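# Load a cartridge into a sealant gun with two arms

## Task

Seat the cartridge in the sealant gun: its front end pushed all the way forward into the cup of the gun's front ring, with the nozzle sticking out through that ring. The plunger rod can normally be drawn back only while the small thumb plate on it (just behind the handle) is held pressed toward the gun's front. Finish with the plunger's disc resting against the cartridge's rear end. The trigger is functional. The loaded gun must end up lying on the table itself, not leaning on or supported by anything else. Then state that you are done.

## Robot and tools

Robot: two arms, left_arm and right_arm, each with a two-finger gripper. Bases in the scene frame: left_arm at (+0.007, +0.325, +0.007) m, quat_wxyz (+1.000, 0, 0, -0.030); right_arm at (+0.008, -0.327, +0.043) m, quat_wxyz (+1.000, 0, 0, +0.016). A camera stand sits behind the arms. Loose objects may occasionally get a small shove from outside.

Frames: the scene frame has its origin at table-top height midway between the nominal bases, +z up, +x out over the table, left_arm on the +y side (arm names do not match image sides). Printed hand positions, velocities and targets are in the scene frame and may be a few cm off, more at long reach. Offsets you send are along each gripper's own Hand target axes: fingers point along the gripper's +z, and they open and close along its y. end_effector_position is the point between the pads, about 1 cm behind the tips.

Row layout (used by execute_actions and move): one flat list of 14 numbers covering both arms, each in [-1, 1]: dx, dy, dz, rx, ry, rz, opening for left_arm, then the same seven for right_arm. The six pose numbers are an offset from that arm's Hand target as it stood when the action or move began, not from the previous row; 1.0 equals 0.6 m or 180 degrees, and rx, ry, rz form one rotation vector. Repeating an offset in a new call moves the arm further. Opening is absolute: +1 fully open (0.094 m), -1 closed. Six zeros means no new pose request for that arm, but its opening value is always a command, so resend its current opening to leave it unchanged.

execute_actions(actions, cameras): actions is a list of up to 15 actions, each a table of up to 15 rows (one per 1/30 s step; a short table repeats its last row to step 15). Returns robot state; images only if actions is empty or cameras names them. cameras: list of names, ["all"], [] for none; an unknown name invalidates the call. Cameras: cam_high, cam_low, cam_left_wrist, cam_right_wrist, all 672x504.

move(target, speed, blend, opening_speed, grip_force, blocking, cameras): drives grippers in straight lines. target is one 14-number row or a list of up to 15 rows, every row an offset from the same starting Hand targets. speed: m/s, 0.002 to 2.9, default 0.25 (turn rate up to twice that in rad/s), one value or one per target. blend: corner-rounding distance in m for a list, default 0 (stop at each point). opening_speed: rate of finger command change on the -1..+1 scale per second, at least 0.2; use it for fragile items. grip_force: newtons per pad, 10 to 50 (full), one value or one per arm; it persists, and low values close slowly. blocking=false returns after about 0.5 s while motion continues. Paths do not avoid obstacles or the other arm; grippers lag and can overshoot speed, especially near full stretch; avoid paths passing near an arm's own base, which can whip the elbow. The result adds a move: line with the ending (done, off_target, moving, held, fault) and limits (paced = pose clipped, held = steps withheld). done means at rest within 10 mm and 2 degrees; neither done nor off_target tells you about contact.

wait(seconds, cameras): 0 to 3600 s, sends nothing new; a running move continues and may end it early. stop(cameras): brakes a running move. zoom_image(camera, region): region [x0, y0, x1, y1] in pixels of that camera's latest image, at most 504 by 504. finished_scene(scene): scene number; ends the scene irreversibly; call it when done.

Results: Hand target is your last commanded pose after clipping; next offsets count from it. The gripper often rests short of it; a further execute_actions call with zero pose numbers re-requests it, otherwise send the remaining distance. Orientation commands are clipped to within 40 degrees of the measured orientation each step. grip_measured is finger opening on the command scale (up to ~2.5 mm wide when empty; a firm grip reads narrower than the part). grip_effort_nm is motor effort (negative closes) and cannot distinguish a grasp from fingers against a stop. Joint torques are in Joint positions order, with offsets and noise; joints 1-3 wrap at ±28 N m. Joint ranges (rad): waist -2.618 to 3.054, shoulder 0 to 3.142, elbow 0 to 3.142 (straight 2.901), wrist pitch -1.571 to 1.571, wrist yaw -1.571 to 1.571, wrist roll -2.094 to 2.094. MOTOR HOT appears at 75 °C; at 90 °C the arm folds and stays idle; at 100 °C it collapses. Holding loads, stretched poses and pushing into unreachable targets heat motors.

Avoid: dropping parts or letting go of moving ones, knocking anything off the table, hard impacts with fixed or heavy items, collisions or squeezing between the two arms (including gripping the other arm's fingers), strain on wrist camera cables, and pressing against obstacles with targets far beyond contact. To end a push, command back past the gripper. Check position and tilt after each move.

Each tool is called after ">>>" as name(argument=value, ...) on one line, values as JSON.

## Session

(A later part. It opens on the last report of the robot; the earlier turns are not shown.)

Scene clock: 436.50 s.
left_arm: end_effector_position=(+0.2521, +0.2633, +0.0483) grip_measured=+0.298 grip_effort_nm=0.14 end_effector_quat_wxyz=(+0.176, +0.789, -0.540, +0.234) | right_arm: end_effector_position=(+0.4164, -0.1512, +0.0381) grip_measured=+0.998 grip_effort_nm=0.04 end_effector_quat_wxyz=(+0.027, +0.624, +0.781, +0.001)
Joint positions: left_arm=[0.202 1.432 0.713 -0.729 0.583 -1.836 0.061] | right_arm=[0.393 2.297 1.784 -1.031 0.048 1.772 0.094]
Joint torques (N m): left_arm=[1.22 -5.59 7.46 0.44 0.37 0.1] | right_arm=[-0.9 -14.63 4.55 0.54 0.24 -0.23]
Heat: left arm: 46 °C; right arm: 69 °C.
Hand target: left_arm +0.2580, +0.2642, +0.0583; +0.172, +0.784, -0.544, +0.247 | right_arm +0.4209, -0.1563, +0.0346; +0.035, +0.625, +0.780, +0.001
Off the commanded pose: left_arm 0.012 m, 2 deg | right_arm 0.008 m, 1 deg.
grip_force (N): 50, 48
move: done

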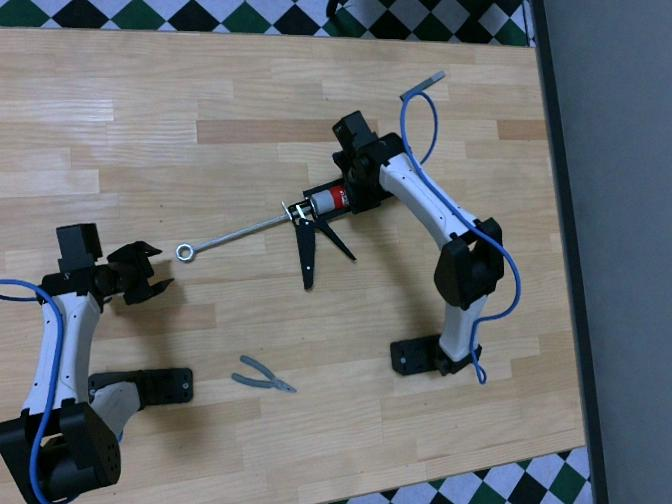

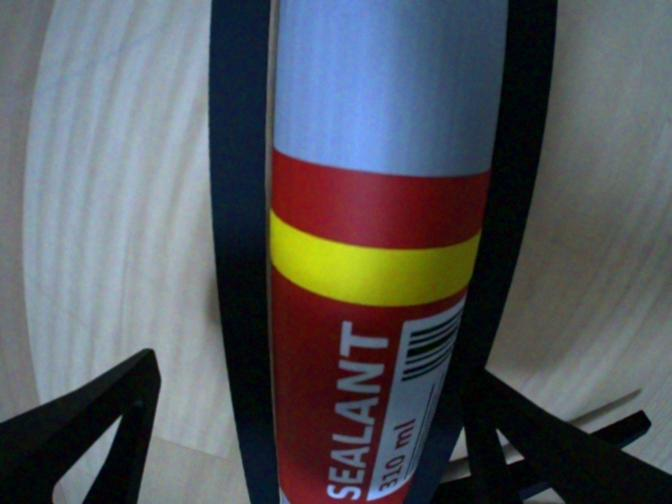

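>>> move(target=[[0,0,0,0,0,0,0.3,0,0,-0.0250,0,0,0,1.0],[0,0,0,0,0,0,0.3,0,-0.0220,-0.0250,0,0,0,1.0]], speed=0.12, cameras=["cam_right_wrist"])

Scene clock: 438.33 s.
left_arm: end_effector_position=(+0.2521, +0.2633, +0.0483) grip_measured=+0.298 grip_effort_nm=0.14 end_effector_quat_wxyz=(+0.176, +0.789, -0.540, +0.234) | right_arm: end_effector_position=(+0.3999, -0.1587, +0.0325) grip_measured=+0.998 grip_effort_nm=0.04 end_effector_quat_wxyz=(+0.017, +0.623, +0.782, -0.020)
Joint positions: left_arm=[0.202 1.432 0.713 -0.729 0.583 -1.836 0.061] | right_arm=[0.393 2.277 1.726 -1.039 0.048 1.772 0.094]
Joint torques (N m): left_arm=[1.16 -5.53 7.56 0.47 0.35 0.09] | right_arm=[-0.14 -19.34 4.33 0.43 0.24 -0.15]
Heat: left arm: 46 °C; right arm: 69 °C.
Hand target: left_arm +0.2580, +0.2642, +0.0583; +0.172, +0.784, -0.544, +0.247 | right_arm +0.4072, -0.1585, +0.0490; +0.035, +0.625, +0.780, +0.001
Off the commanded pose: left_arm 0.012 m, 2 deg | right_arm 0.018 m, 3 deg.
grip_force (N): 50, 48
move: off_target (right_arm)

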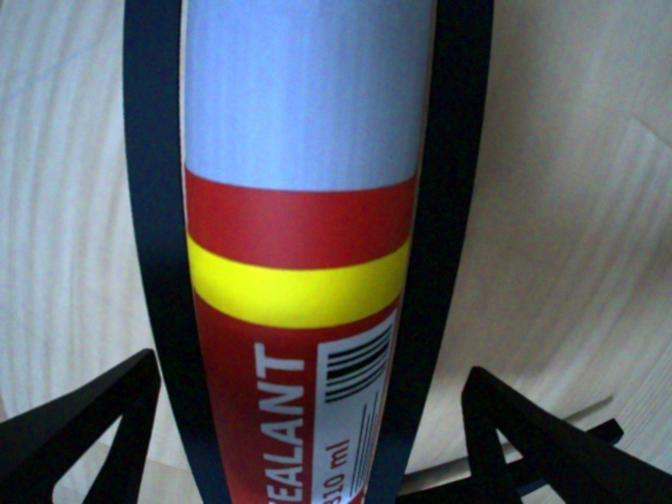

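>>> execute_actions(actions=[[[0,0,0,0,0,0,0.3,0,0.0030,0.0080,0,0,0,1.0]]])

Scene clock: 439.43 s.
left_arm: end_effector_position=(+0.2521, +0.2633, +0.0483) grip_measured=+0.298 grip_effort_nm=0.14 end_effector_quat_wxyz=(+0.176, +0.789, -0.540, +0.234) | right_arm: end_effector_position=(+0.4019, -0.1578, +0.0324) grip_measured=+0.998 grip_effort_nm=0.04 end_effector_quat_wxyz=(+0.019, +0.623, +0.782, -0.016)
Joint positions: left_arm=[0.202 1.432 0.713 -0.729 0.583 -1.836 0.061] | right_arm=[0.393 2.277 1.726 -1.031 0.048 1.772 0.094]
Joint torques (N m): left_arm=[1.03 -5.53 7.71 0.48 0.35 0.09] | right_arm=[-0.31 -18.07 4.53 0.46 0.24 -0.16]
Heat: left arm: 46 °C; right arm: 69 °C.
Hand target: left_arm +0.2580, +0.2642, +0.0583; +0.172, +0.784, -0.544, +0.247 | right_arm +0.4093, -0.1583, +0.0443; +0.035, +0.625, +0.780, +0.001
Off the commanded pose: left_arm 0.012 m, 2 deg | right_arm 0.014 m, 3 deg.
grip_force (N): 50, 48

>>> move(target=[0,0,0,0,0,0,0.3,0,0,0,0,0,0,0.45], opening_speed=0.6, grip_force=[50, 48], cameras=["cam_high", "cam_left_wrist"])

>>> zoom_image(camera="cam_high", region=[160, 235, 210, 275])

Scene clock: 440.90 s.
left_arm: end_effector_position=(+0.2521, +0.2633, +0.0483) grip_measured=+0.298 grip_effort_nm=0.14 end_effector_quat_wxyz=(+0.176, +0.789, -0.540, +0.234) | right_arm: end_effector_position=(+0.4085, -0.1552, +0.0334) grip_measured=+0.452 grip_effort_nm=-0.17 end_effector_quat_wxyz=(+0.027, +0.623, +0.781, -0.003)
Joint positions: left_arm=[0.202 1.432 0.713 -0.729 0.583 -1.836 0.061] | right_arm=[0.393 2.274 1.726 -1.003 0.05 1.772 0.068]
Joint torques (N m): left_arm=[1.18 -5.61 7.64 0.53 0.37 0.09] | right_arm=[-0.27 -17.83 4.56 0.22 0.22 -0.17]
Heat: left arm: 46 °C; right arm: 70 °C.
Hand target: left_arm +0.2580, +0.2642, +0.0583; +0.172, +0.784, -0.544, +0.247 | right_arm +0.4093, -0.1583, +0.0442; +0.035, +0.625, +0.780, +0.001
Off the commanded pose: left_arm 0.012 m, 2 deg | right_arm 0.011 m, 1 deg.
grip_force (N): 50, 48
move: done

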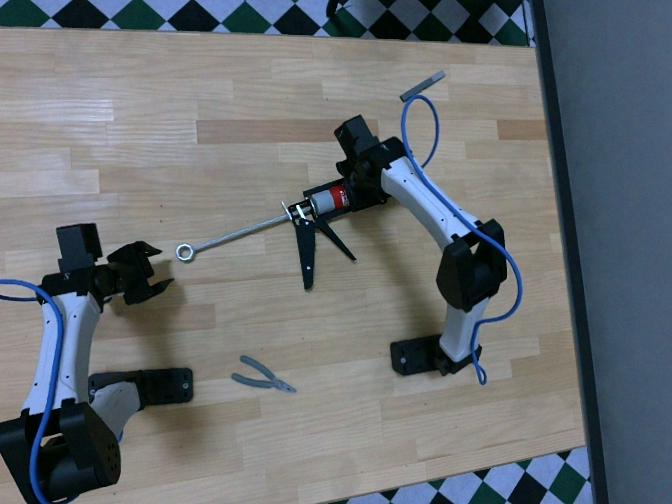

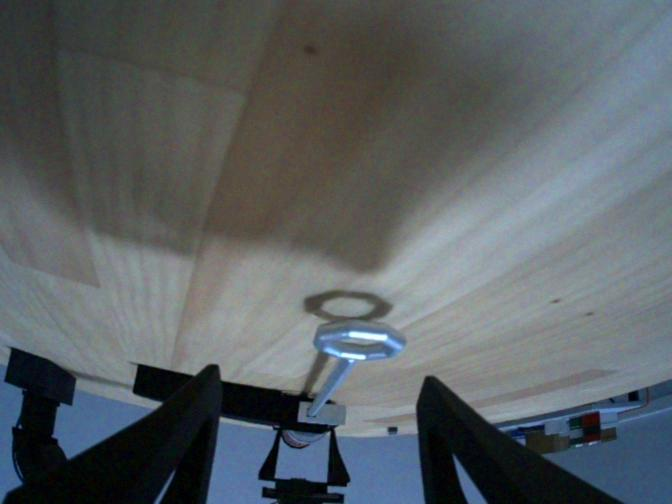

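Scaled by 10.080 from the camera's image (finer frame: 960x720).

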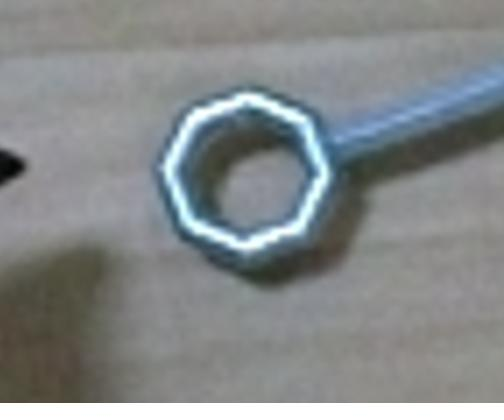

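>>> move(target=[0.0065,-0.0023,0.0850,0,0,0,0.3,0,0,0,0,0,0,0.45], speed=0.15, cameras=["cam_left_wrist"])

Scene clock: 443.07 s.
left_arm: end_effector_position=(+0.2748, +0.2340, +0.0269) grip_measured=+0.298 grip_effort_nm=0.14 end_effector_quat_wxyz=(+0.170, +0.777, -0.548, +0.258) | right_arm: end_effector_position=(+0.4086, -0.1552, +0.0334) grip_measured=+0.452 grip_effort_nm=-0.17 end_effector_quat_wxyz=(+0.027, +0.623, +0.781, -0.003)
Joint positions: left_arm=[0.078 1.518 0.666 -0.471 0.583 -1.971 0.061] | right_arm=[0.393 2.274 1.726 -1.003 0.05 1.772 0.068]
Joint torques (N m): left_arm=[-0.24 -4.04 4.21 1 0.09 -0.21] | right_arm=[-0.28 -17.84 4.56 0.22 0.23 -0.18]
Heat: left arm: 46 °C; right arm: 71 °C.
Hand target: left_arm +0.2706, +0.2342, +0.0187; +0.172, +0.784, -0.544, +0.247 | right_arm +0.4093, -0.1583, +0.0442; +0.035, +0.625, +0.780, +0.001
Off the commanded pose: left_arm 0.009 m, 2 deg | right_arm 0.011 m, 1 deg.
grip_force (N): 50, 48
move: done

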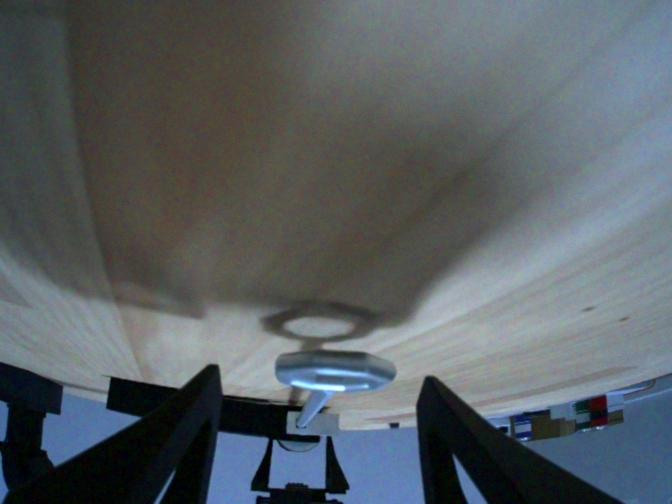

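>>> move(target=[[0,-0.0030,0.0367,0,0,0,0.3,0,0,0,0,0,0,0.45],[0,-0.0030,0.0367,0,0,0,-0.5,0,0,0,0,0,0,0.45]], speed=0.1, cameras=["cam_left_wrist", "cam_high"])

Scene clock: 444.93 s.
left_arm: end_effector_position=(+0.2781, +0.2253, +0.0101) grip_measured=-0.218 grip_effort_nm=-1.01 end_effector_quat_wxyz=(+0.171, +0.786, -0.539, +0.249) | right_arm: end_effector_position=(+0.4086, -0.1553, +0.0334) grip_measured=+0.452 grip_effort_nm=-0.14 end_effector_quat_wxyz=(+0.027, +0.623, +0.781, -0.003)
Joint positions: left_arm=[0.033 1.578 0.645 -0.373 0.561 -2.043 0.037] | right_arm=[0.393 2.274 1.726 -1.003 0.051 1.772 0.068]
Joint torques (N m): left_arm=[-0.51 -3.28 4 1.36 0.17 0.03] | right_arm=[-0.29 -17.84 4.55 0.22 0.23 -0.17]
Heat: left arm: 46 °C; right arm: 71 °C.
Hand target: left_arm +0.2768, +0.2231, +0.0008; +0.172, +0.784, -0.544, +0.247 | right_arm +0.4093, -0.1583, +0.0442; +0.035, +0.625, +0.780, +0.001
Off the commanded pose: left_arm 0.010 m, 1 deg | right_arm 0.011 m, 1 deg.
grip_force (N): 50, 48
move: done
Images, in order (width x height): cam_high 672x504, cam_left_wrist 672x504.

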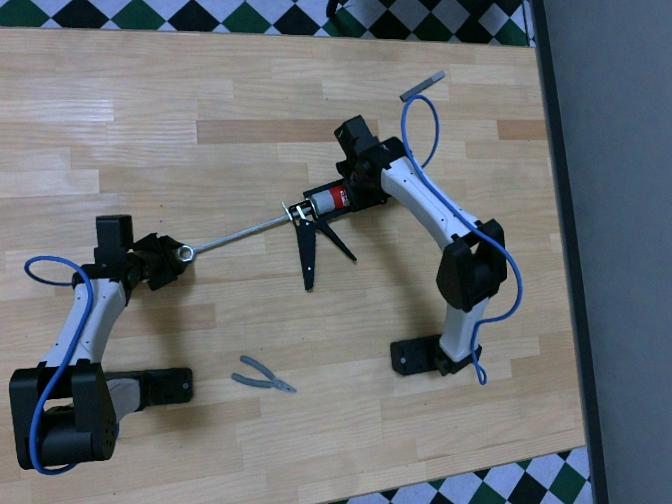

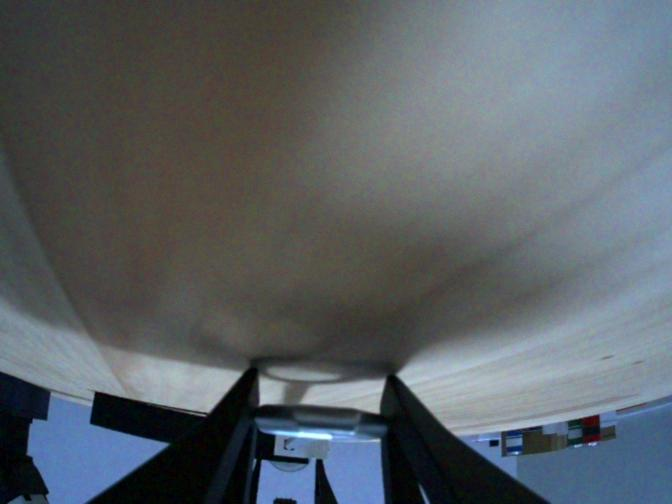

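>>> execute_actions(actions=[[[0.0163,0.0016,0.0114,0,0,0,-0.5,0,0,0,0,0,0,0.45]]], cameras=["cam_high"])

>>> zoom_image(camera="cam_high", region=[275, 180, 335, 225])

Scene clock: 445.93 s.
left_arm: end_effector_position=(+0.2799, +0.2170, +0.0097) grip_measured=-0.218 grip_effort_nm=-1.01 end_effector_quat_wxyz=(+0.168, +0.785, -0.542, +0.249) | right_arm: end_effector_position=(+0.4084, -0.1562, +0.0338) grip_measured=+0.452 grip_effort_nm=-0.13 end_effector_quat_wxyz=(+0.028, +0.623, +0.781, -0.005)
Joint positions: left_arm=[-0.003 1.581 0.645 -0.347 0.547 -2.078 0.037] | right_arm=[0.393 2.274 1.726 -1.005 0.055 1.772 0.068]
Joint torques (N m): left_arm=[-1.39 -2.78 4.48 1.5 0.21 -0.15] | right_arm=[-0.29 -17.76 4.53 0.24 0.17 -0.17]
Heat: left arm: 46 °C; right arm: 72 °C.
Hand target: left_arm +0.2800, +0.2115, +0.0008; +0.172, +0.783, -0.544, +0.247 | right_arm +0.4093, -0.1583, +0.0444; +0.035, +0.625, +0.780, +0.001
Off the commanded pose: left_arm 0.010 m, 1 deg | right_arm 0.011 m, 1 deg.
grip_force (N): 50, 48

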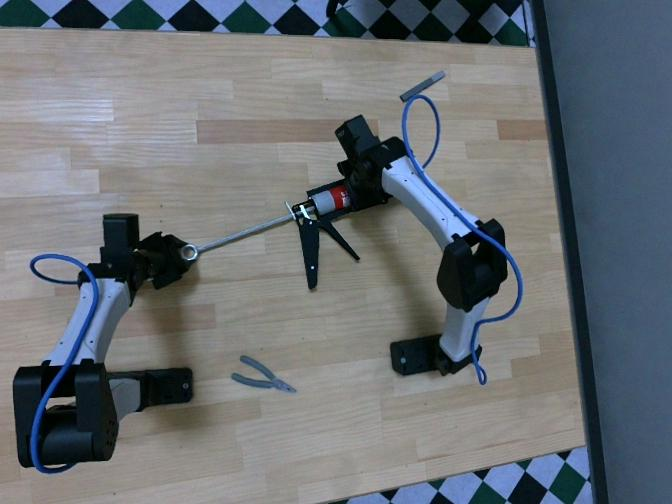

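Scaled by 8.400 from the camera's image (finer frame: 960x720).

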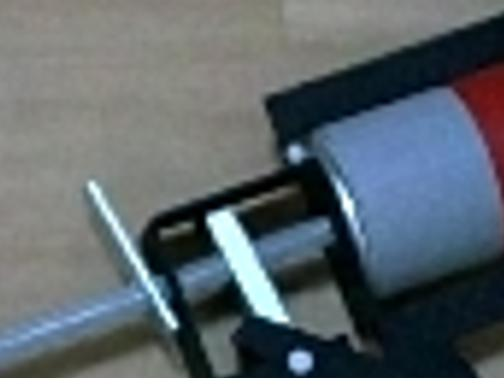

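>>> move(target=[[-0.0075,-0.0007,-0.0052,0,0,0,-0.5,0,0,0,0,0,0,1.0],[-0.0075,-0.0007,-0.0052,0,0,0,-0.5,-0.0058,0.0049,-0.1081,0,0,0,1.0],[-0.0075,-0.0007,-0.0052,0,0,0,-0.5,-0.2613,0.0238,-0.0900,-0.0018,0.0284,-0.0025,0.3]], speed=0.2, grip_force=[50, 30], cameras=["cam_high", "cam_right_wrist"])

>>> zoom_image(camera="cam_high", region=[365, 150, 425, 195])

Scene clock: 453.30 s.
left_arm: end_effector_position=(+0.2800, +0.2172, +0.0097) grip_measured=-0.218 grip_effort_nm=-1.01 end_effector_quat_wxyz=(+0.168, +0.785, -0.541, +0.249) | right_arm: end_effector_position=(+0.4493, -0.3082, +0.1024) grip_measured=+0.302 grip_effort_nm=-0.13 end_effector_quat_wxyz=(-0.001, +0.625, +0.780, +0.026)
Joint positions: left_arm=[-0.003 1.581 0.645 -0.347 0.547 -2.078 0.037] | right_arm=[-0.005 2.232 1.933 -1.24 -0.04 1.38 0.061]
Joint torques (N m): left_arm=[0.44 -2.96 3.95 1.33 0.24 0.08] | right_arm=[0.28 -14.06 7.61 0.26 -0.01 -0.25]
Heat: left arm: 45 °C; right arm: 72 °C.
Hand target: left_arm +0.2785, +0.2168, +0.0008; +0.172, +0.783, -0.544, +0.247 | right_arm +0.4543, -0.3057, +0.1073; +0.002, +0.621, +0.783, +0.031
Off the commanded pose: left_arm 0.009 m, 1 deg | right_arm 0.007 m, 1 deg.
grip_force (N): 50, 30
move: done

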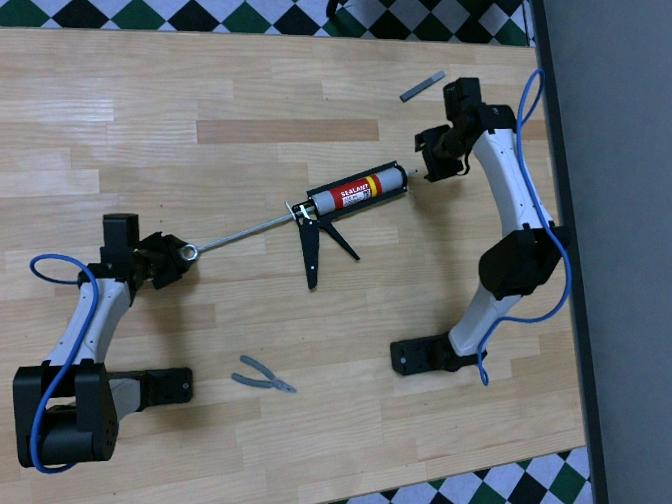

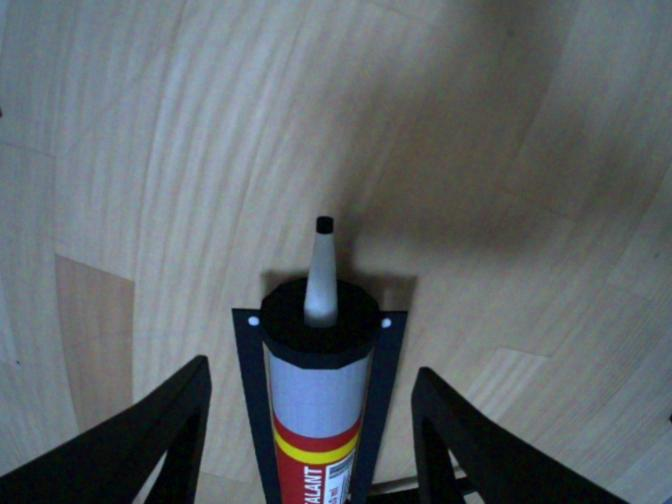

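Scaled by 8.400 from the camera's image (finer frame: 960x720).

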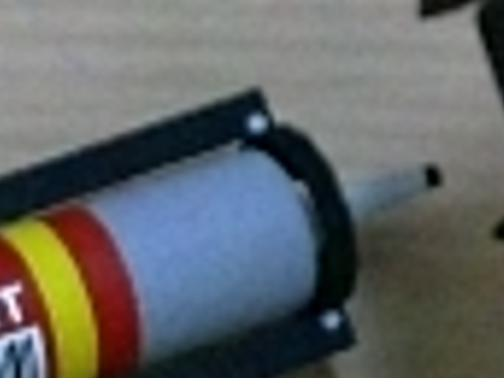

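>>> move(target=[[0,0,0,0,0,0,-0.5,-0.0032,-0.0047,0.0914,0,0,0,0.3]], speed=0.2, cameras=["cam_high", "cam_right_wrist"])

Scene clock: 455.00 s.
left_arm: end_effector_position=(+0.2800, +0.2172, +0.0097) grip_measured=-0.218 grip_effort_nm=-1.01 end_effector_quat_wxyz=(+0.168, +0.785, -0.541, +0.249) | right_arm: end_effector_position=(+0.4500, -0.3080, +0.0521) grip_measured=+0.302 grip_effort_nm=-0.13 end_effector_quat_wxyz=(-0.004, +0.625, +0.780, +0.024)
Joint positions: left_arm=[-0.003 1.581 0.645 -0.347 0.547 -2.078 0.037] | right_arm=[-0.005 2.275 1.804 -1.075 -0.041 1.379 0.061]
Joint torques (N m): left_arm=[0.36 -3.29 4.31 1.34 0.27 0.1] | right_arm=[0.28 -15.34 4.93 0.61 0.01 -0.25]
Heat: left arm: 45 °C; right arm: 72 °C.
Hand target: left_arm +0.2785, +0.2168, +0.0008; +0.172, +0.783, -0.544, +0.247 | right_arm +0.4542, -0.3057, +0.0523; +0.002, +0.621, +0.783, +0.031
Off the commanded pose: left_arm 0.009 m, 1 deg | right_arm 0.005 m, 1 deg.
grip_force (N): 50, 30
move: done

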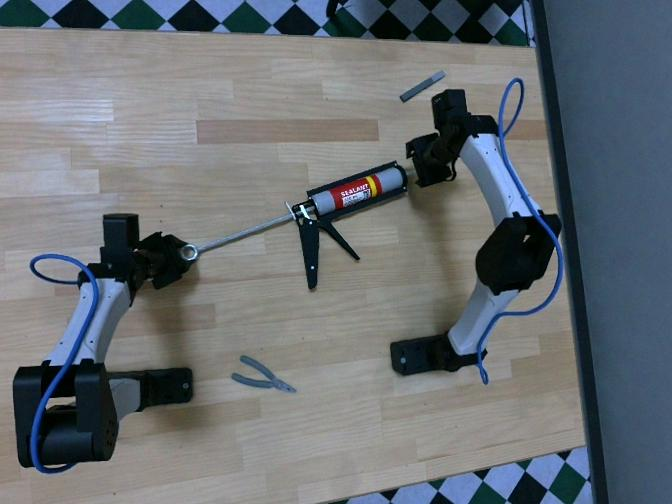

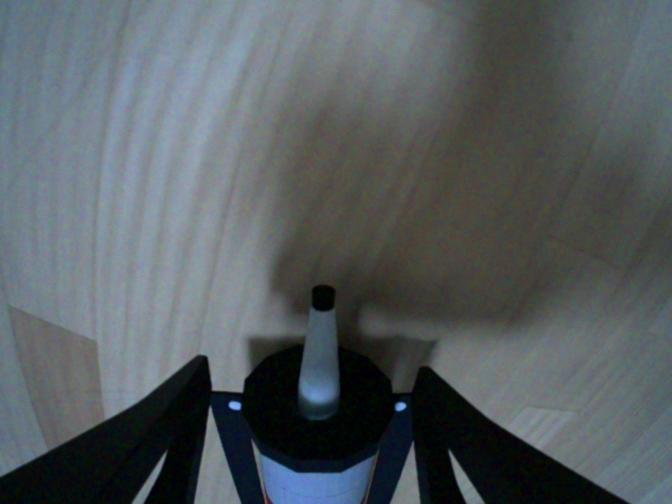

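>>> move(target=[[0,0,0,0,0,0,-0.5,-0.0014,-0.0021,0.0390,0,0,0,0.3],[0,0,0,0,0,0,-0.5,-0.0014,-0.0021,0.0390,0,0,0,-0.85]], speed=0.2, cameras=["cam_high", "cam_right_wrist"])

>>> zoom_image(camera="cam_high", region=[365, 150, 425, 195])

Scene clock: 459.30 s.
left_arm: end_effector_position=(+0.2800, +0.2172, +0.0097) grip_measured=-0.218 grip_effort_nm=-1.01 end_effector_quat_wxyz=(+0.168, +0.785, -0.541, +0.249) | right_arm: end_effector_position=(+0.4515, -0.3079, +0.0315) grip_measured=-0.807 grip_effort_nm=-0.66 end_effector_quat_wxyz=(-0.001, +0.624, +0.781, +0.026)
Joint positions: left_arm=[-0.003 1.581 0.645 -0.347 0.547 -2.078 0.037] | right_arm=[-0.005 2.296 1.754 -0.997 -0.041 1.376 0.009]
Joint torques (N m): left_arm=[0.44 -3.25 4.14 1.36 0.27 0.08] | right_arm=[0.27 -14.76 4.59 0.64 0.02 -0.2]
Heat: left arm: 45 °C; right arm: 72 °C.
Hand target: left_arm +0.2785, +0.2168, +0.0008; +0.172, +0.783, -0.544, +0.247 | right_arm +0.4541, -0.3057, +0.0288; +0.002, +0.621, +0.783, +0.031
Off the commanded pose: left_arm 0.009 m, 1 deg | right_arm 0.004 m, 1 deg.
grip_force (N): 50, 30
move: done

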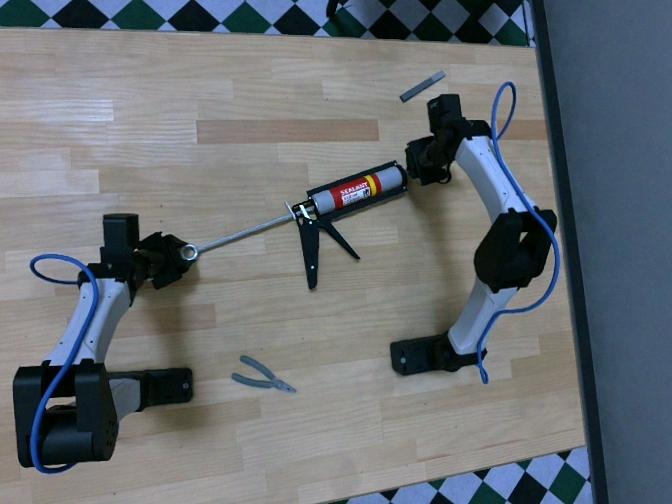

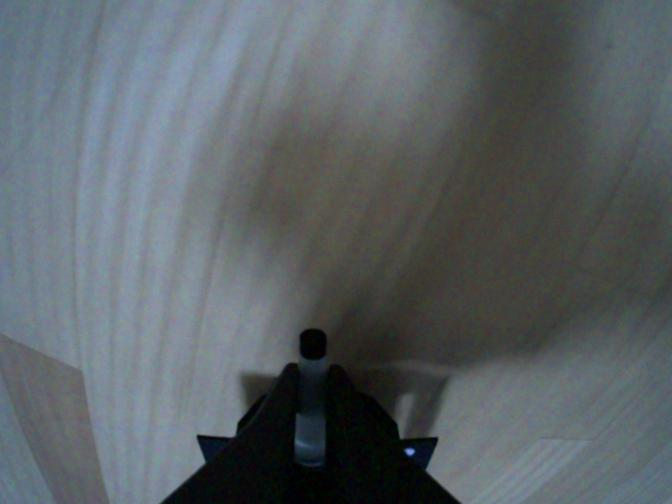

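Scaled by 8.400 from the camera's image (finer frame: 960x720).

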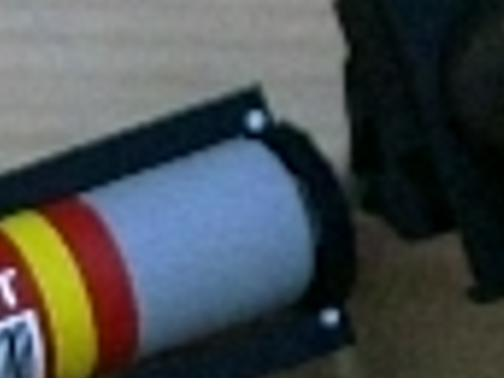

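>>> execute_actions(actions=[[[0,0,0,0,0,0,-0.5,0.0011,0.0013,-0.0267,0,0,0,-0.85]],[[0,0,0,0,0,0,-0.5,-0.0180,-0.0002,-0.0017,0,0,0,-0.85]]], cameras=["cam_high"])

>>> zoom_image(camera="cam_high", region=[365, 150, 425, 195])

Scene clock: 460.87 s.
left_arm: end_effector_position=(+0.2800, +0.2172, +0.0097) grip_measured=-0.218 grip_effort_nm=-1.01 end_effector_quat_wxyz=(+0.168, +0.785, -0.541, +0.249) | right_arm: end_effector_position=(+0.4471, -0.3116, +0.0321) grip_measured=-0.811 grip_effort_nm=-0.71 end_effector_quat_wxyz=(-0.010, +0.622, +0.783, +0.023)
Joint positions: left_arm=[-0.003 1.581 0.645 -0.347 0.547 -2.078 0.037] | right_arm=[-0.016 2.296 1.757 -1.019 -0.048 1.359 0.009]
Joint torques (N m): left_arm=[0.69 -3.18 4.08 1.37 0.21 0.07] | right_arm=[-0.95 -16.09 7.91 0.14 0.07 -0.28]
Heat: left arm: 45 °C; right arm: 72 °C.
Hand target: left_arm +0.2785, +0.2168, +0.0008; +0.172, +0.783, -0.544, +0.247 | right_arm +0.4563, -0.3162, +0.0455; +0.002, +0.621, +0.783, +0.031
Off the commanded pose: left_arm 0.009 m, 1 deg | right_arm 0.017 m, 2 deg.
grip_force (N): 50, 30

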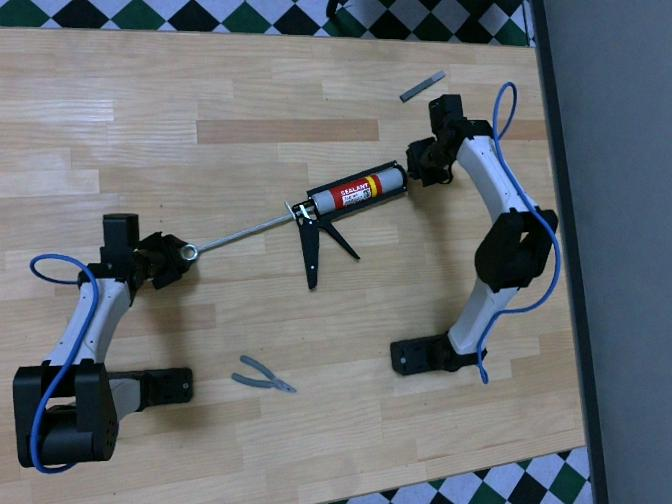

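Scaled by 8.400 from the camera's image (finer frame: 960x720).

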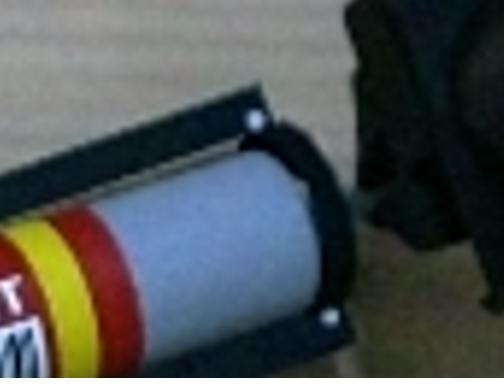

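>>> execute_actions(actions=[[[0,0,0,0,0,0,-0.5,0.0005,0.0080,-0.0150,0,0,0,-0.85]],[[0,0,0,0,0,0,-0.5,-0.0100,-0.0002,-0.0017,0,0,0,-0.85]]], cameras=["cam_high"])

>>> zoom_image(camera="cam_high", region=[365, 150, 425, 195])

Scene clock: 462.37 s.
left_arm: end_effector_position=(+0.2803, +0.2172, +0.0098) grip_measured=-0.218 grip_effort_nm=-1.01 end_effector_quat_wxyz=(+0.168, +0.785, -0.541, +0.250) | right_arm: end_effector_position=(+0.4502, -0.3112, +0.0408) grip_measured=-0.812 grip_effort_nm=-0.71 end_effector_quat_wxyz=(-0.018, +0.619, +0.785, +0.025)
Joint positions: left_arm=[-0.003 1.581 0.645 -0.346 0.547 -2.078 0.037] | right_arm=[-0.02 2.308 1.813 -1.072 -0.062 1.346 0.009]
Joint torques (N m): left_arm=[0.44 -3.19 4.08 1.32 0.25 0.06] | right_arm=[-1.59 -16.24 8.4 0.14 0.2 -0.27]
Heat: left arm: 45 °C; right arm: 72 °C.
Hand target: left_arm +0.2785, +0.2168, +0.0008; +0.172, +0.783, -0.544, +0.247 | right_arm +0.4618, -0.3212, +0.0557; +0.002, +0.621, +0.783, +0.031
Off the commanded pose: left_arm 0.009 m, 1 deg | right_arm 0.021 m, 2 deg.
grip_force (N): 50, 30

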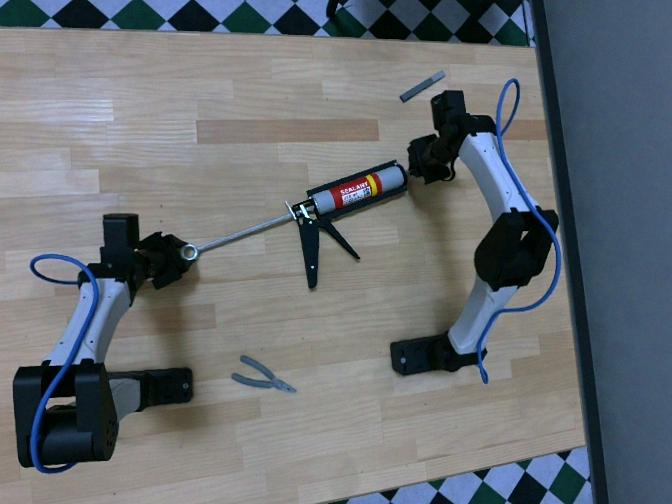

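Scaled by 8.400 from the camera's image (finer frame: 960x720).

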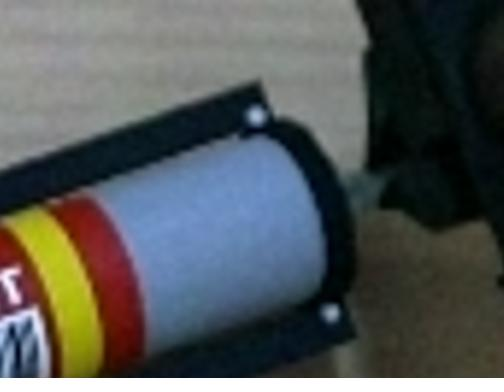

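>>> execute_actions(actions=[[[0,0,0,0,0,0,-0.5,-0.0200,-0.0002,0.0040,0,0,0,-0.85]]], cameras=["cam_high"])

>>> zoom_image(camera="cam_high", region=[365, 150, 425, 195])

Scene clock: 463.47 s.
left_arm: end_effector_position=(+0.2803, +0.2172, +0.0098) grip_measured=-0.218 grip_effort_nm=-1.01 end_effector_quat_wxyz=(+0.168, +0.785, -0.541, +0.250) | right_arm: end_effector_position=(+0.4496, -0.3129, +0.0386) grip_measured=-0.813 grip_effort_nm=-0.71 end_effector_quat_wxyz=(-0.032, +0.616, +0.787, +0.034)
Joint positions: left_arm=[-0.003 1.581 0.645 -0.346 0.547 -2.078 0.037] | right_arm=[-0.036 2.32 1.825 -1.084 -0.092 1.324 0.009]
Joint torques (N m): left_arm=[0.42 -3.19 4.19 1.26 0.25 0.07] | right_arm=[-2.45 -16.27 8.39 0.25 0.48 -0.28]
Heat: left arm: 45 °C; right arm: 72 °C.
Hand target: left_arm +0.2785, +0.2168, +0.0008; +0.172, +0.784, -0.544, +0.247 | right_arm +0.4645, -0.3328, +0.0527; +0.002, +0.621, +0.783, +0.031
Off the commanded pose: left_arm 0.009 m, 1 deg | right_arm 0.029 m, 4 deg.
grip_force (N): 50, 30

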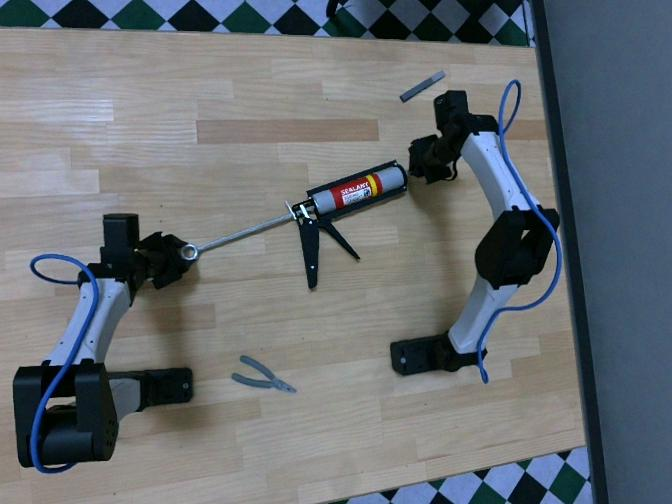

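Scaled by 8.400 from the camera's image (finer frame: 960x720).

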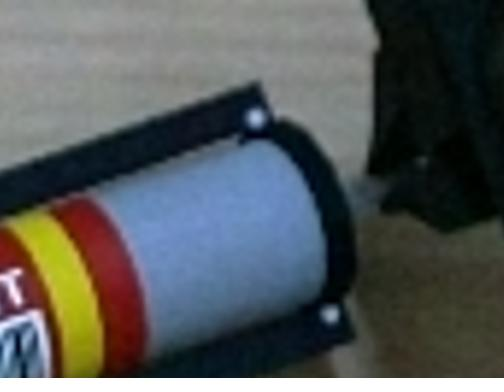

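>>> execute_actions(actions=[[[0,0,0,0,0,0,-0.5,-0.0020,-0.0002,0.0070,0,0,0,-0.85]],[[0,0,0,0,0,0,-0.5,-0.0020,-0.0002,0.0050,0,0,0,-0.85]]], cameras=["cam_high"])

>>> zoom_image(camera="cam_high", region=[365, 150, 425, 195])

Scene clock: 465.60 s.
left_arm: end_effector_position=(+0.2804, +0.2172, +0.0098) grip_measured=-0.218 grip_effort_nm=-1.01 end_effector_quat_wxyz=(+0.168, +0.785, -0.542, +0.250) | right_arm: end_effector_position=(+0.4503, -0.3197, +0.0360) grip_measured=-0.813 grip_effort_nm=-0.71 end_effector_quat_wxyz=(-0.030, +0.618, +0.785, +0.031)
Joint positions: left_arm=[-0.003 1.581 0.645 -0.345 0.547 -2.078 0.037] | right_arm=[-0.049 2.326 1.825 -1.079 -0.086 1.317 0.009]
Joint torques (N m): left_arm=[0.55 -3.18 4.23 1.33 0.26 0.05] | right_arm=[-1.72 -15.75 7.75 0.43 0.41 -0.27]
Heat: left arm: 44 °C; right arm: 72 °C.
Hand target: left_arm +0.2786, +0.2168, +0.0008; +0.172, +0.783, -0.544, +0.247 | right_arm +0.4651, -0.3349, +0.0454; +0.002, +0.621, +0.783, +0.031
Off the commanded pose: left_arm 0.009 m, 1 deg | right_arm 0.023 m, 4 deg.
grip_force (N): 50, 30

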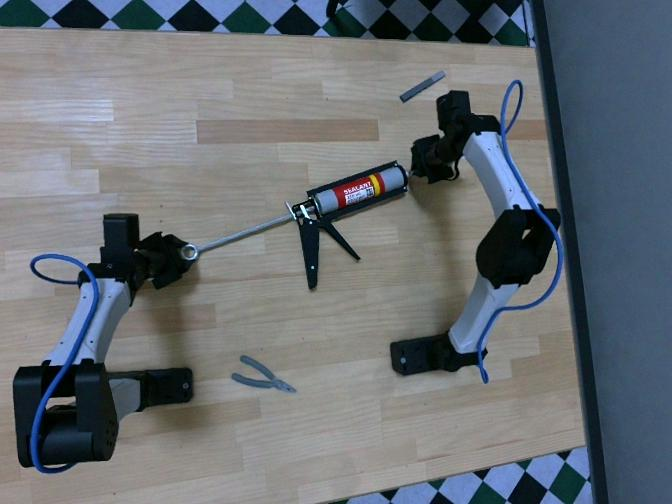

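Scaled by 8.400 from the camera's image (finer frame: 960x720).

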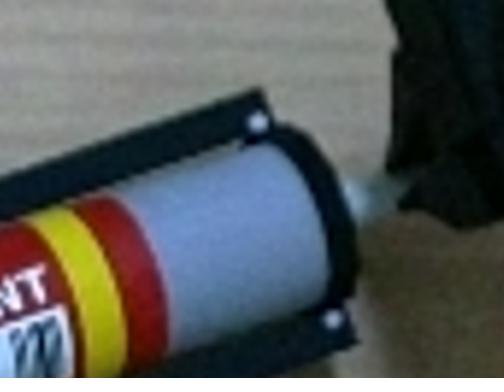

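>>> move(target=[[0,0,0,0,0,0,-0.5,0.0120,-0.0050,0.0170,0,0,0,-0.85],[0,0,0,0,0,0,-0.5,0.0120,-0.0050,0.0170,0,0,0,-0.25]], speed=0.1, cameras=["cam_high", "cam_right_wrist"])

>>> zoom_image(camera="cam_high", region=[365, 150, 425, 195])

Scene clock: 467.93 s.
left_arm: end_effector_position=(+0.2804, +0.2171, +0.0099) grip_measured=-0.218 grip_effort_nm=-1.01 end_effector_quat_wxyz=(+0.168, +0.785, -0.542, +0.250) | right_arm: end_effector_position=(+0.4565, -0.3241, +0.0335) grip_measured=-0.252 grip_effort_nm=0.04 end_effector_quat_wxyz=(-0.011, +0.618, +0.786, +0.030)
Joint positions: left_arm=[-0.003 1.581 0.645 -0.345 0.548 -2.078 0.037] | right_arm=[-0.049 2.326 1.815 -1.042 -0.061 1.317 0.035]
Joint torques (N m): left_arm=[0.5 -3.22 4.23 1.31 0.2 0.07] | right_arm=[-0.38 -16.1 4.67 0.62 0.17 -0.13]
Heat: left arm: 44 °C; right arm: 72 °C.
Hand target: left_arm +0.2786, +0.2168, +0.0008; +0.172, +0.784, -0.544, +0.247 | right_arm +0.4610, -0.3280, +0.0353; +0.002, +0.621, +0.783, +0.031
Off the commanded pose: left_arm 0.009 m, 1 deg | right_arm 0.006 m, 2 deg.
grip_force (N): 50, 30
move: done; target 2's new opening was sent with right_arm's hand 0.013 m and 3 deg from that target

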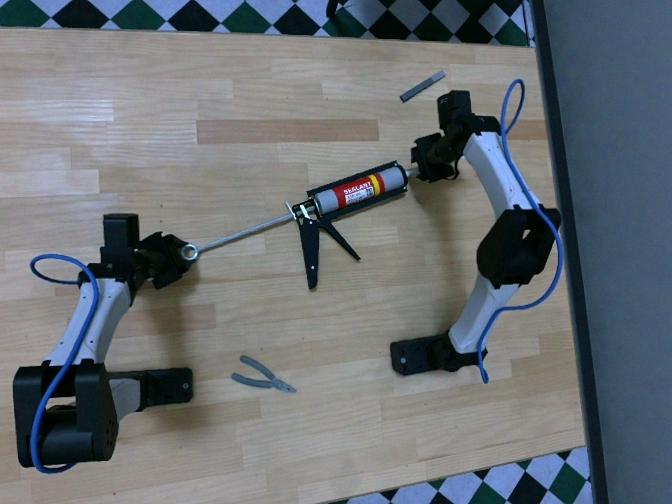

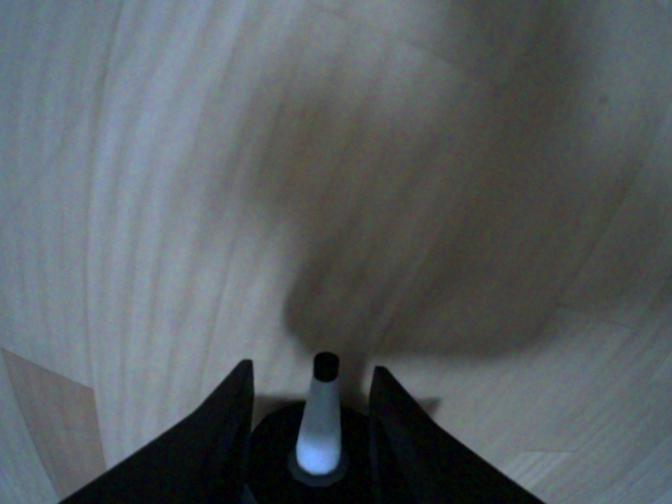

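Scaled by 8.400 from the camera's image (finer frame: 960x720).

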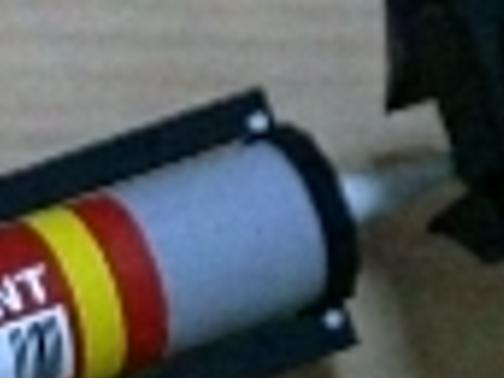

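>>> move(target=[0,0,0,0,0,0,-0.5,0.0233,-0.0067,0.0030,0,0,0,-0.25], speed=0.1, cameras=["cam_high", "cam_right_wrist"])

>>> zoom_image(camera="cam_high", region=[365, 150, 425, 195])

Scene clock: 469.17 s.
left_arm: end_effector_position=(+0.2804, +0.2171, +0.0099) grip_measured=-0.218 grip_effort_nm=-1.01 end_effector_quat_wxyz=(+0.168, +0.785, -0.542, +0.250) | right_arm: end_effector_position=(+0.4472, -0.3147, +0.0215) grip_measured=-0.252 grip_effort_nm=0.04 end_effector_quat_wxyz=(-0.020, +0.620, +0.784, +0.022)
Joint positions: left_arm=[-0.003 1.581 0.645 -0.345 0.548 -2.078 0.037] | right_arm=[-0.027 2.326 1.766 -1.015 -0.059 1.342 0.035]
Joint torques (N m): left_arm=[0.53 -3.11 4.03 1.34 0.23 0.06] | right_arm=[0.25 -18.82 4.26 0.54 0.16 -0.11]
Heat: left arm: 44 °C; right arm: 72 °C.
Hand target: left_arm +0.2786, +0.2168, +0.0008; +0.172, +0.784, -0.544, +0.247 | right_arm +0.4540, -0.3154, +0.0339; +0.002, +0.621, +0.783, +0.031
Off the commanded pose: left_arm 0.009 m, 1 deg | right_arm 0.014 m, 3 deg.
grip_force (N): 50, 30
move: off_target (right_arm)

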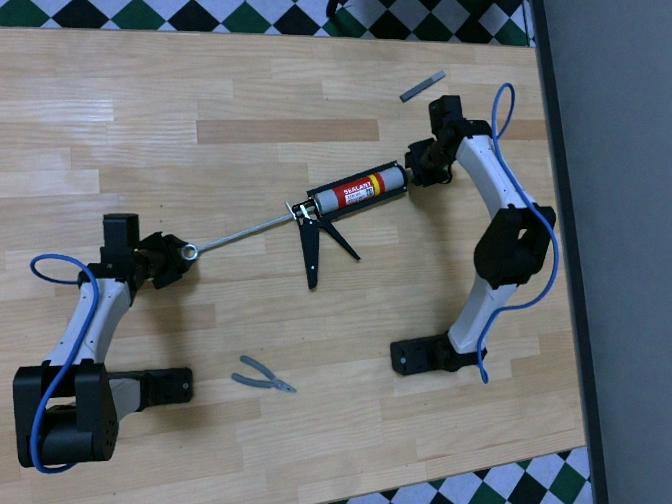

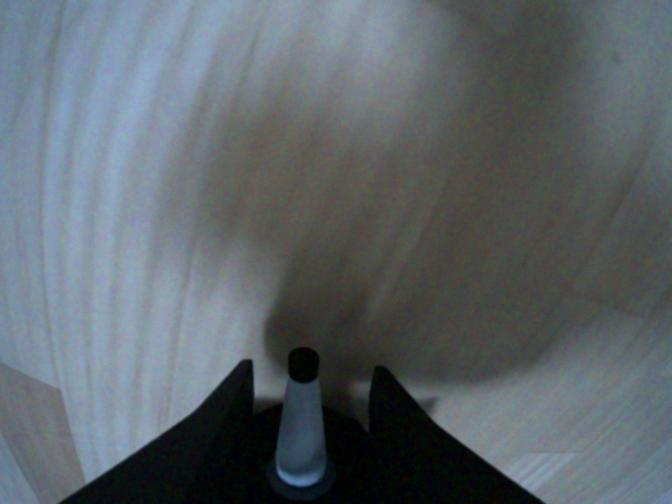

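Scaled by 8.400 from the camera's image (finer frame: 960x720).

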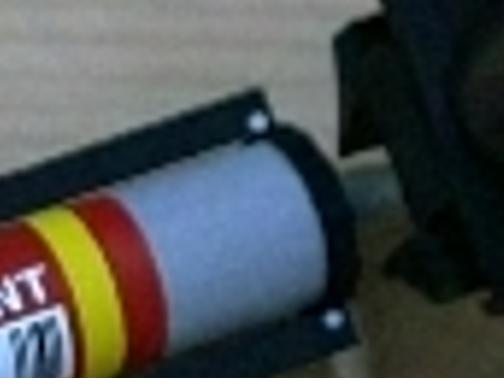

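>>> move(target=[0,0,0,0,0,0,-0.5,0.0233,0.0040,-0.0060,0,0,0,-0.25], speed=0.1, cameras=["cam_high", "cam_right_wrist"])

>>> zoom_image(camera="cam_high", region=[365, 150, 425, 195])

Scene clock: 470.30 s.
left_arm: end_effector_position=(+0.2804, +0.2170, +0.0099) grip_measured=-0.218 grip_effort_nm=-1.01 end_effector_quat_wxyz=(+0.168, +0.785, -0.542, +0.251) | right_arm: end_effector_position=(+0.4468, -0.3037, +0.0216) grip_measured=-0.252 grip_effort_nm=0.03 end_effector_quat_wxyz=(-0.017, +0.620, +0.784, +0.017)
Joint positions: left_arm=[-0.003 1.581 0.645 -0.345 0.548 -2.078 0.037] | right_arm=[0.002 2.326 1.766 -1.014 -0.048 1.373 0.035]
Joint torques (N m): left_arm=[0.51 -3.14 4.16 1.34 0.26 0.06] | right_arm=[0.5 -19.58 4.48 0.44 0.08 -0.1]
Heat: left arm: 44 °C; right arm: 73 °C.
Hand target: left_arm +0.2786, +0.2168, +0.0008; +0.172, +0.784, -0.544, +0.247 | right_arm +0.4530, -0.3013, +0.0381; +0.002, +0.621, +0.783, +0.031
Off the commanded pose: left_arm 0.009 m, 1 deg | right_arm 0.018 m, 3 deg.
grip_force (N): 50, 30
move: off_target (right_arm)

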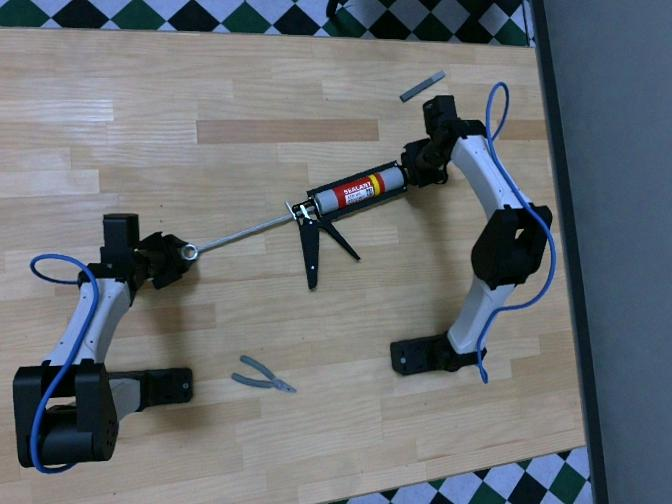

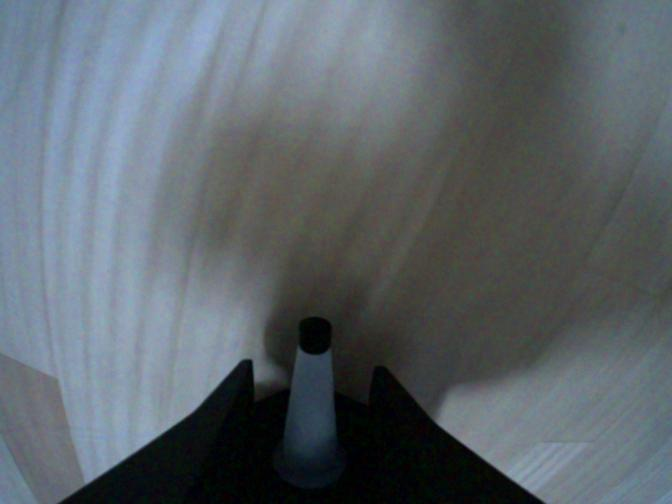

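Scaled by 8.400 from the camera's image (finer frame: 960x720).

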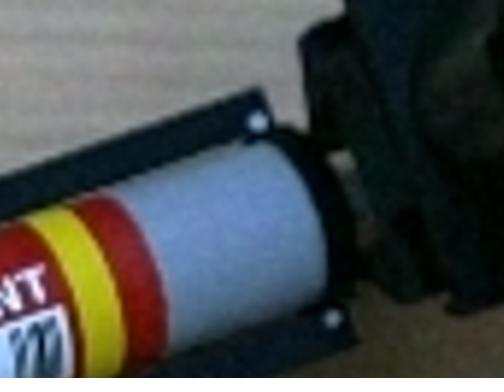

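>>> execute_actions(actions=[[[0,0,0,0,0,0,-0.5,0.0133,0.0001,0.0005,0,0,0,-0.25]]], cameras=["cam_high"])

>>> zoom_image(camera="cam_high", region=[365, 150, 425, 195])

Scene clock: 471.20 s.
left_arm: end_effector_position=(+0.2804, +0.2170, +0.0099) grip_measured=-0.218 grip_effort_nm=-1.01 end_effector_quat_wxyz=(+0.169, +0.785, -0.541, +0.251) | right_arm: end_effector_position=(+0.4460, -0.3023, +0.0218) grip_measured=-0.252 grip_effort_nm=0.03 end_effector_quat_wxyz=(-0.013, +0.623, +0.782, +0.012)
Joint positions: left_arm=[-0.003 1.581 0.645 -0.345 0.549 -2.078 0.037] | right_arm=[0.011 2.322 1.761 -1.013 -0.035 1.388 0.035]
Joint torques (N m): left_arm=[0.5 -3.14 4.29 1.31 0.25 0.07] | right_arm=[1.42 -19.73 4.1 0.47 -0.05 -0.05]
Heat: left arm: 44 °C; right arm: 73 °C.
Hand target: left_arm +0.2786, +0.2168, +0.0008; +0.172, +0.783, -0.544, +0.247 | right_arm +0.4511, -0.2935, +0.0380; +0.002, +0.621, +0.783, +0.031
Off the commanded pose: left_arm 0.009 m, 1 deg | right_arm 0.019 m, 3 deg.
grip_force (N): 50, 30

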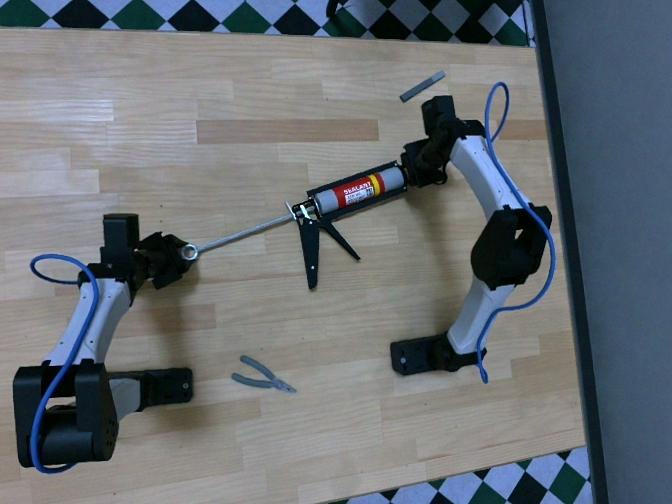

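Scaled by 8.400 from the camera's image (finer frame: 960x720).

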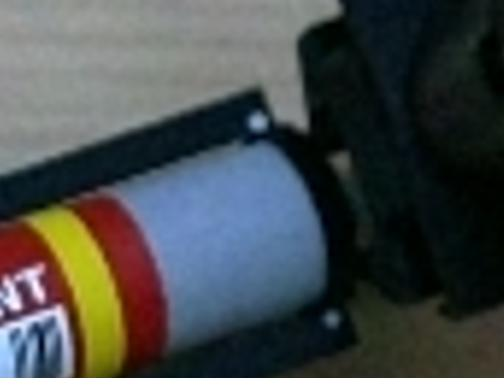

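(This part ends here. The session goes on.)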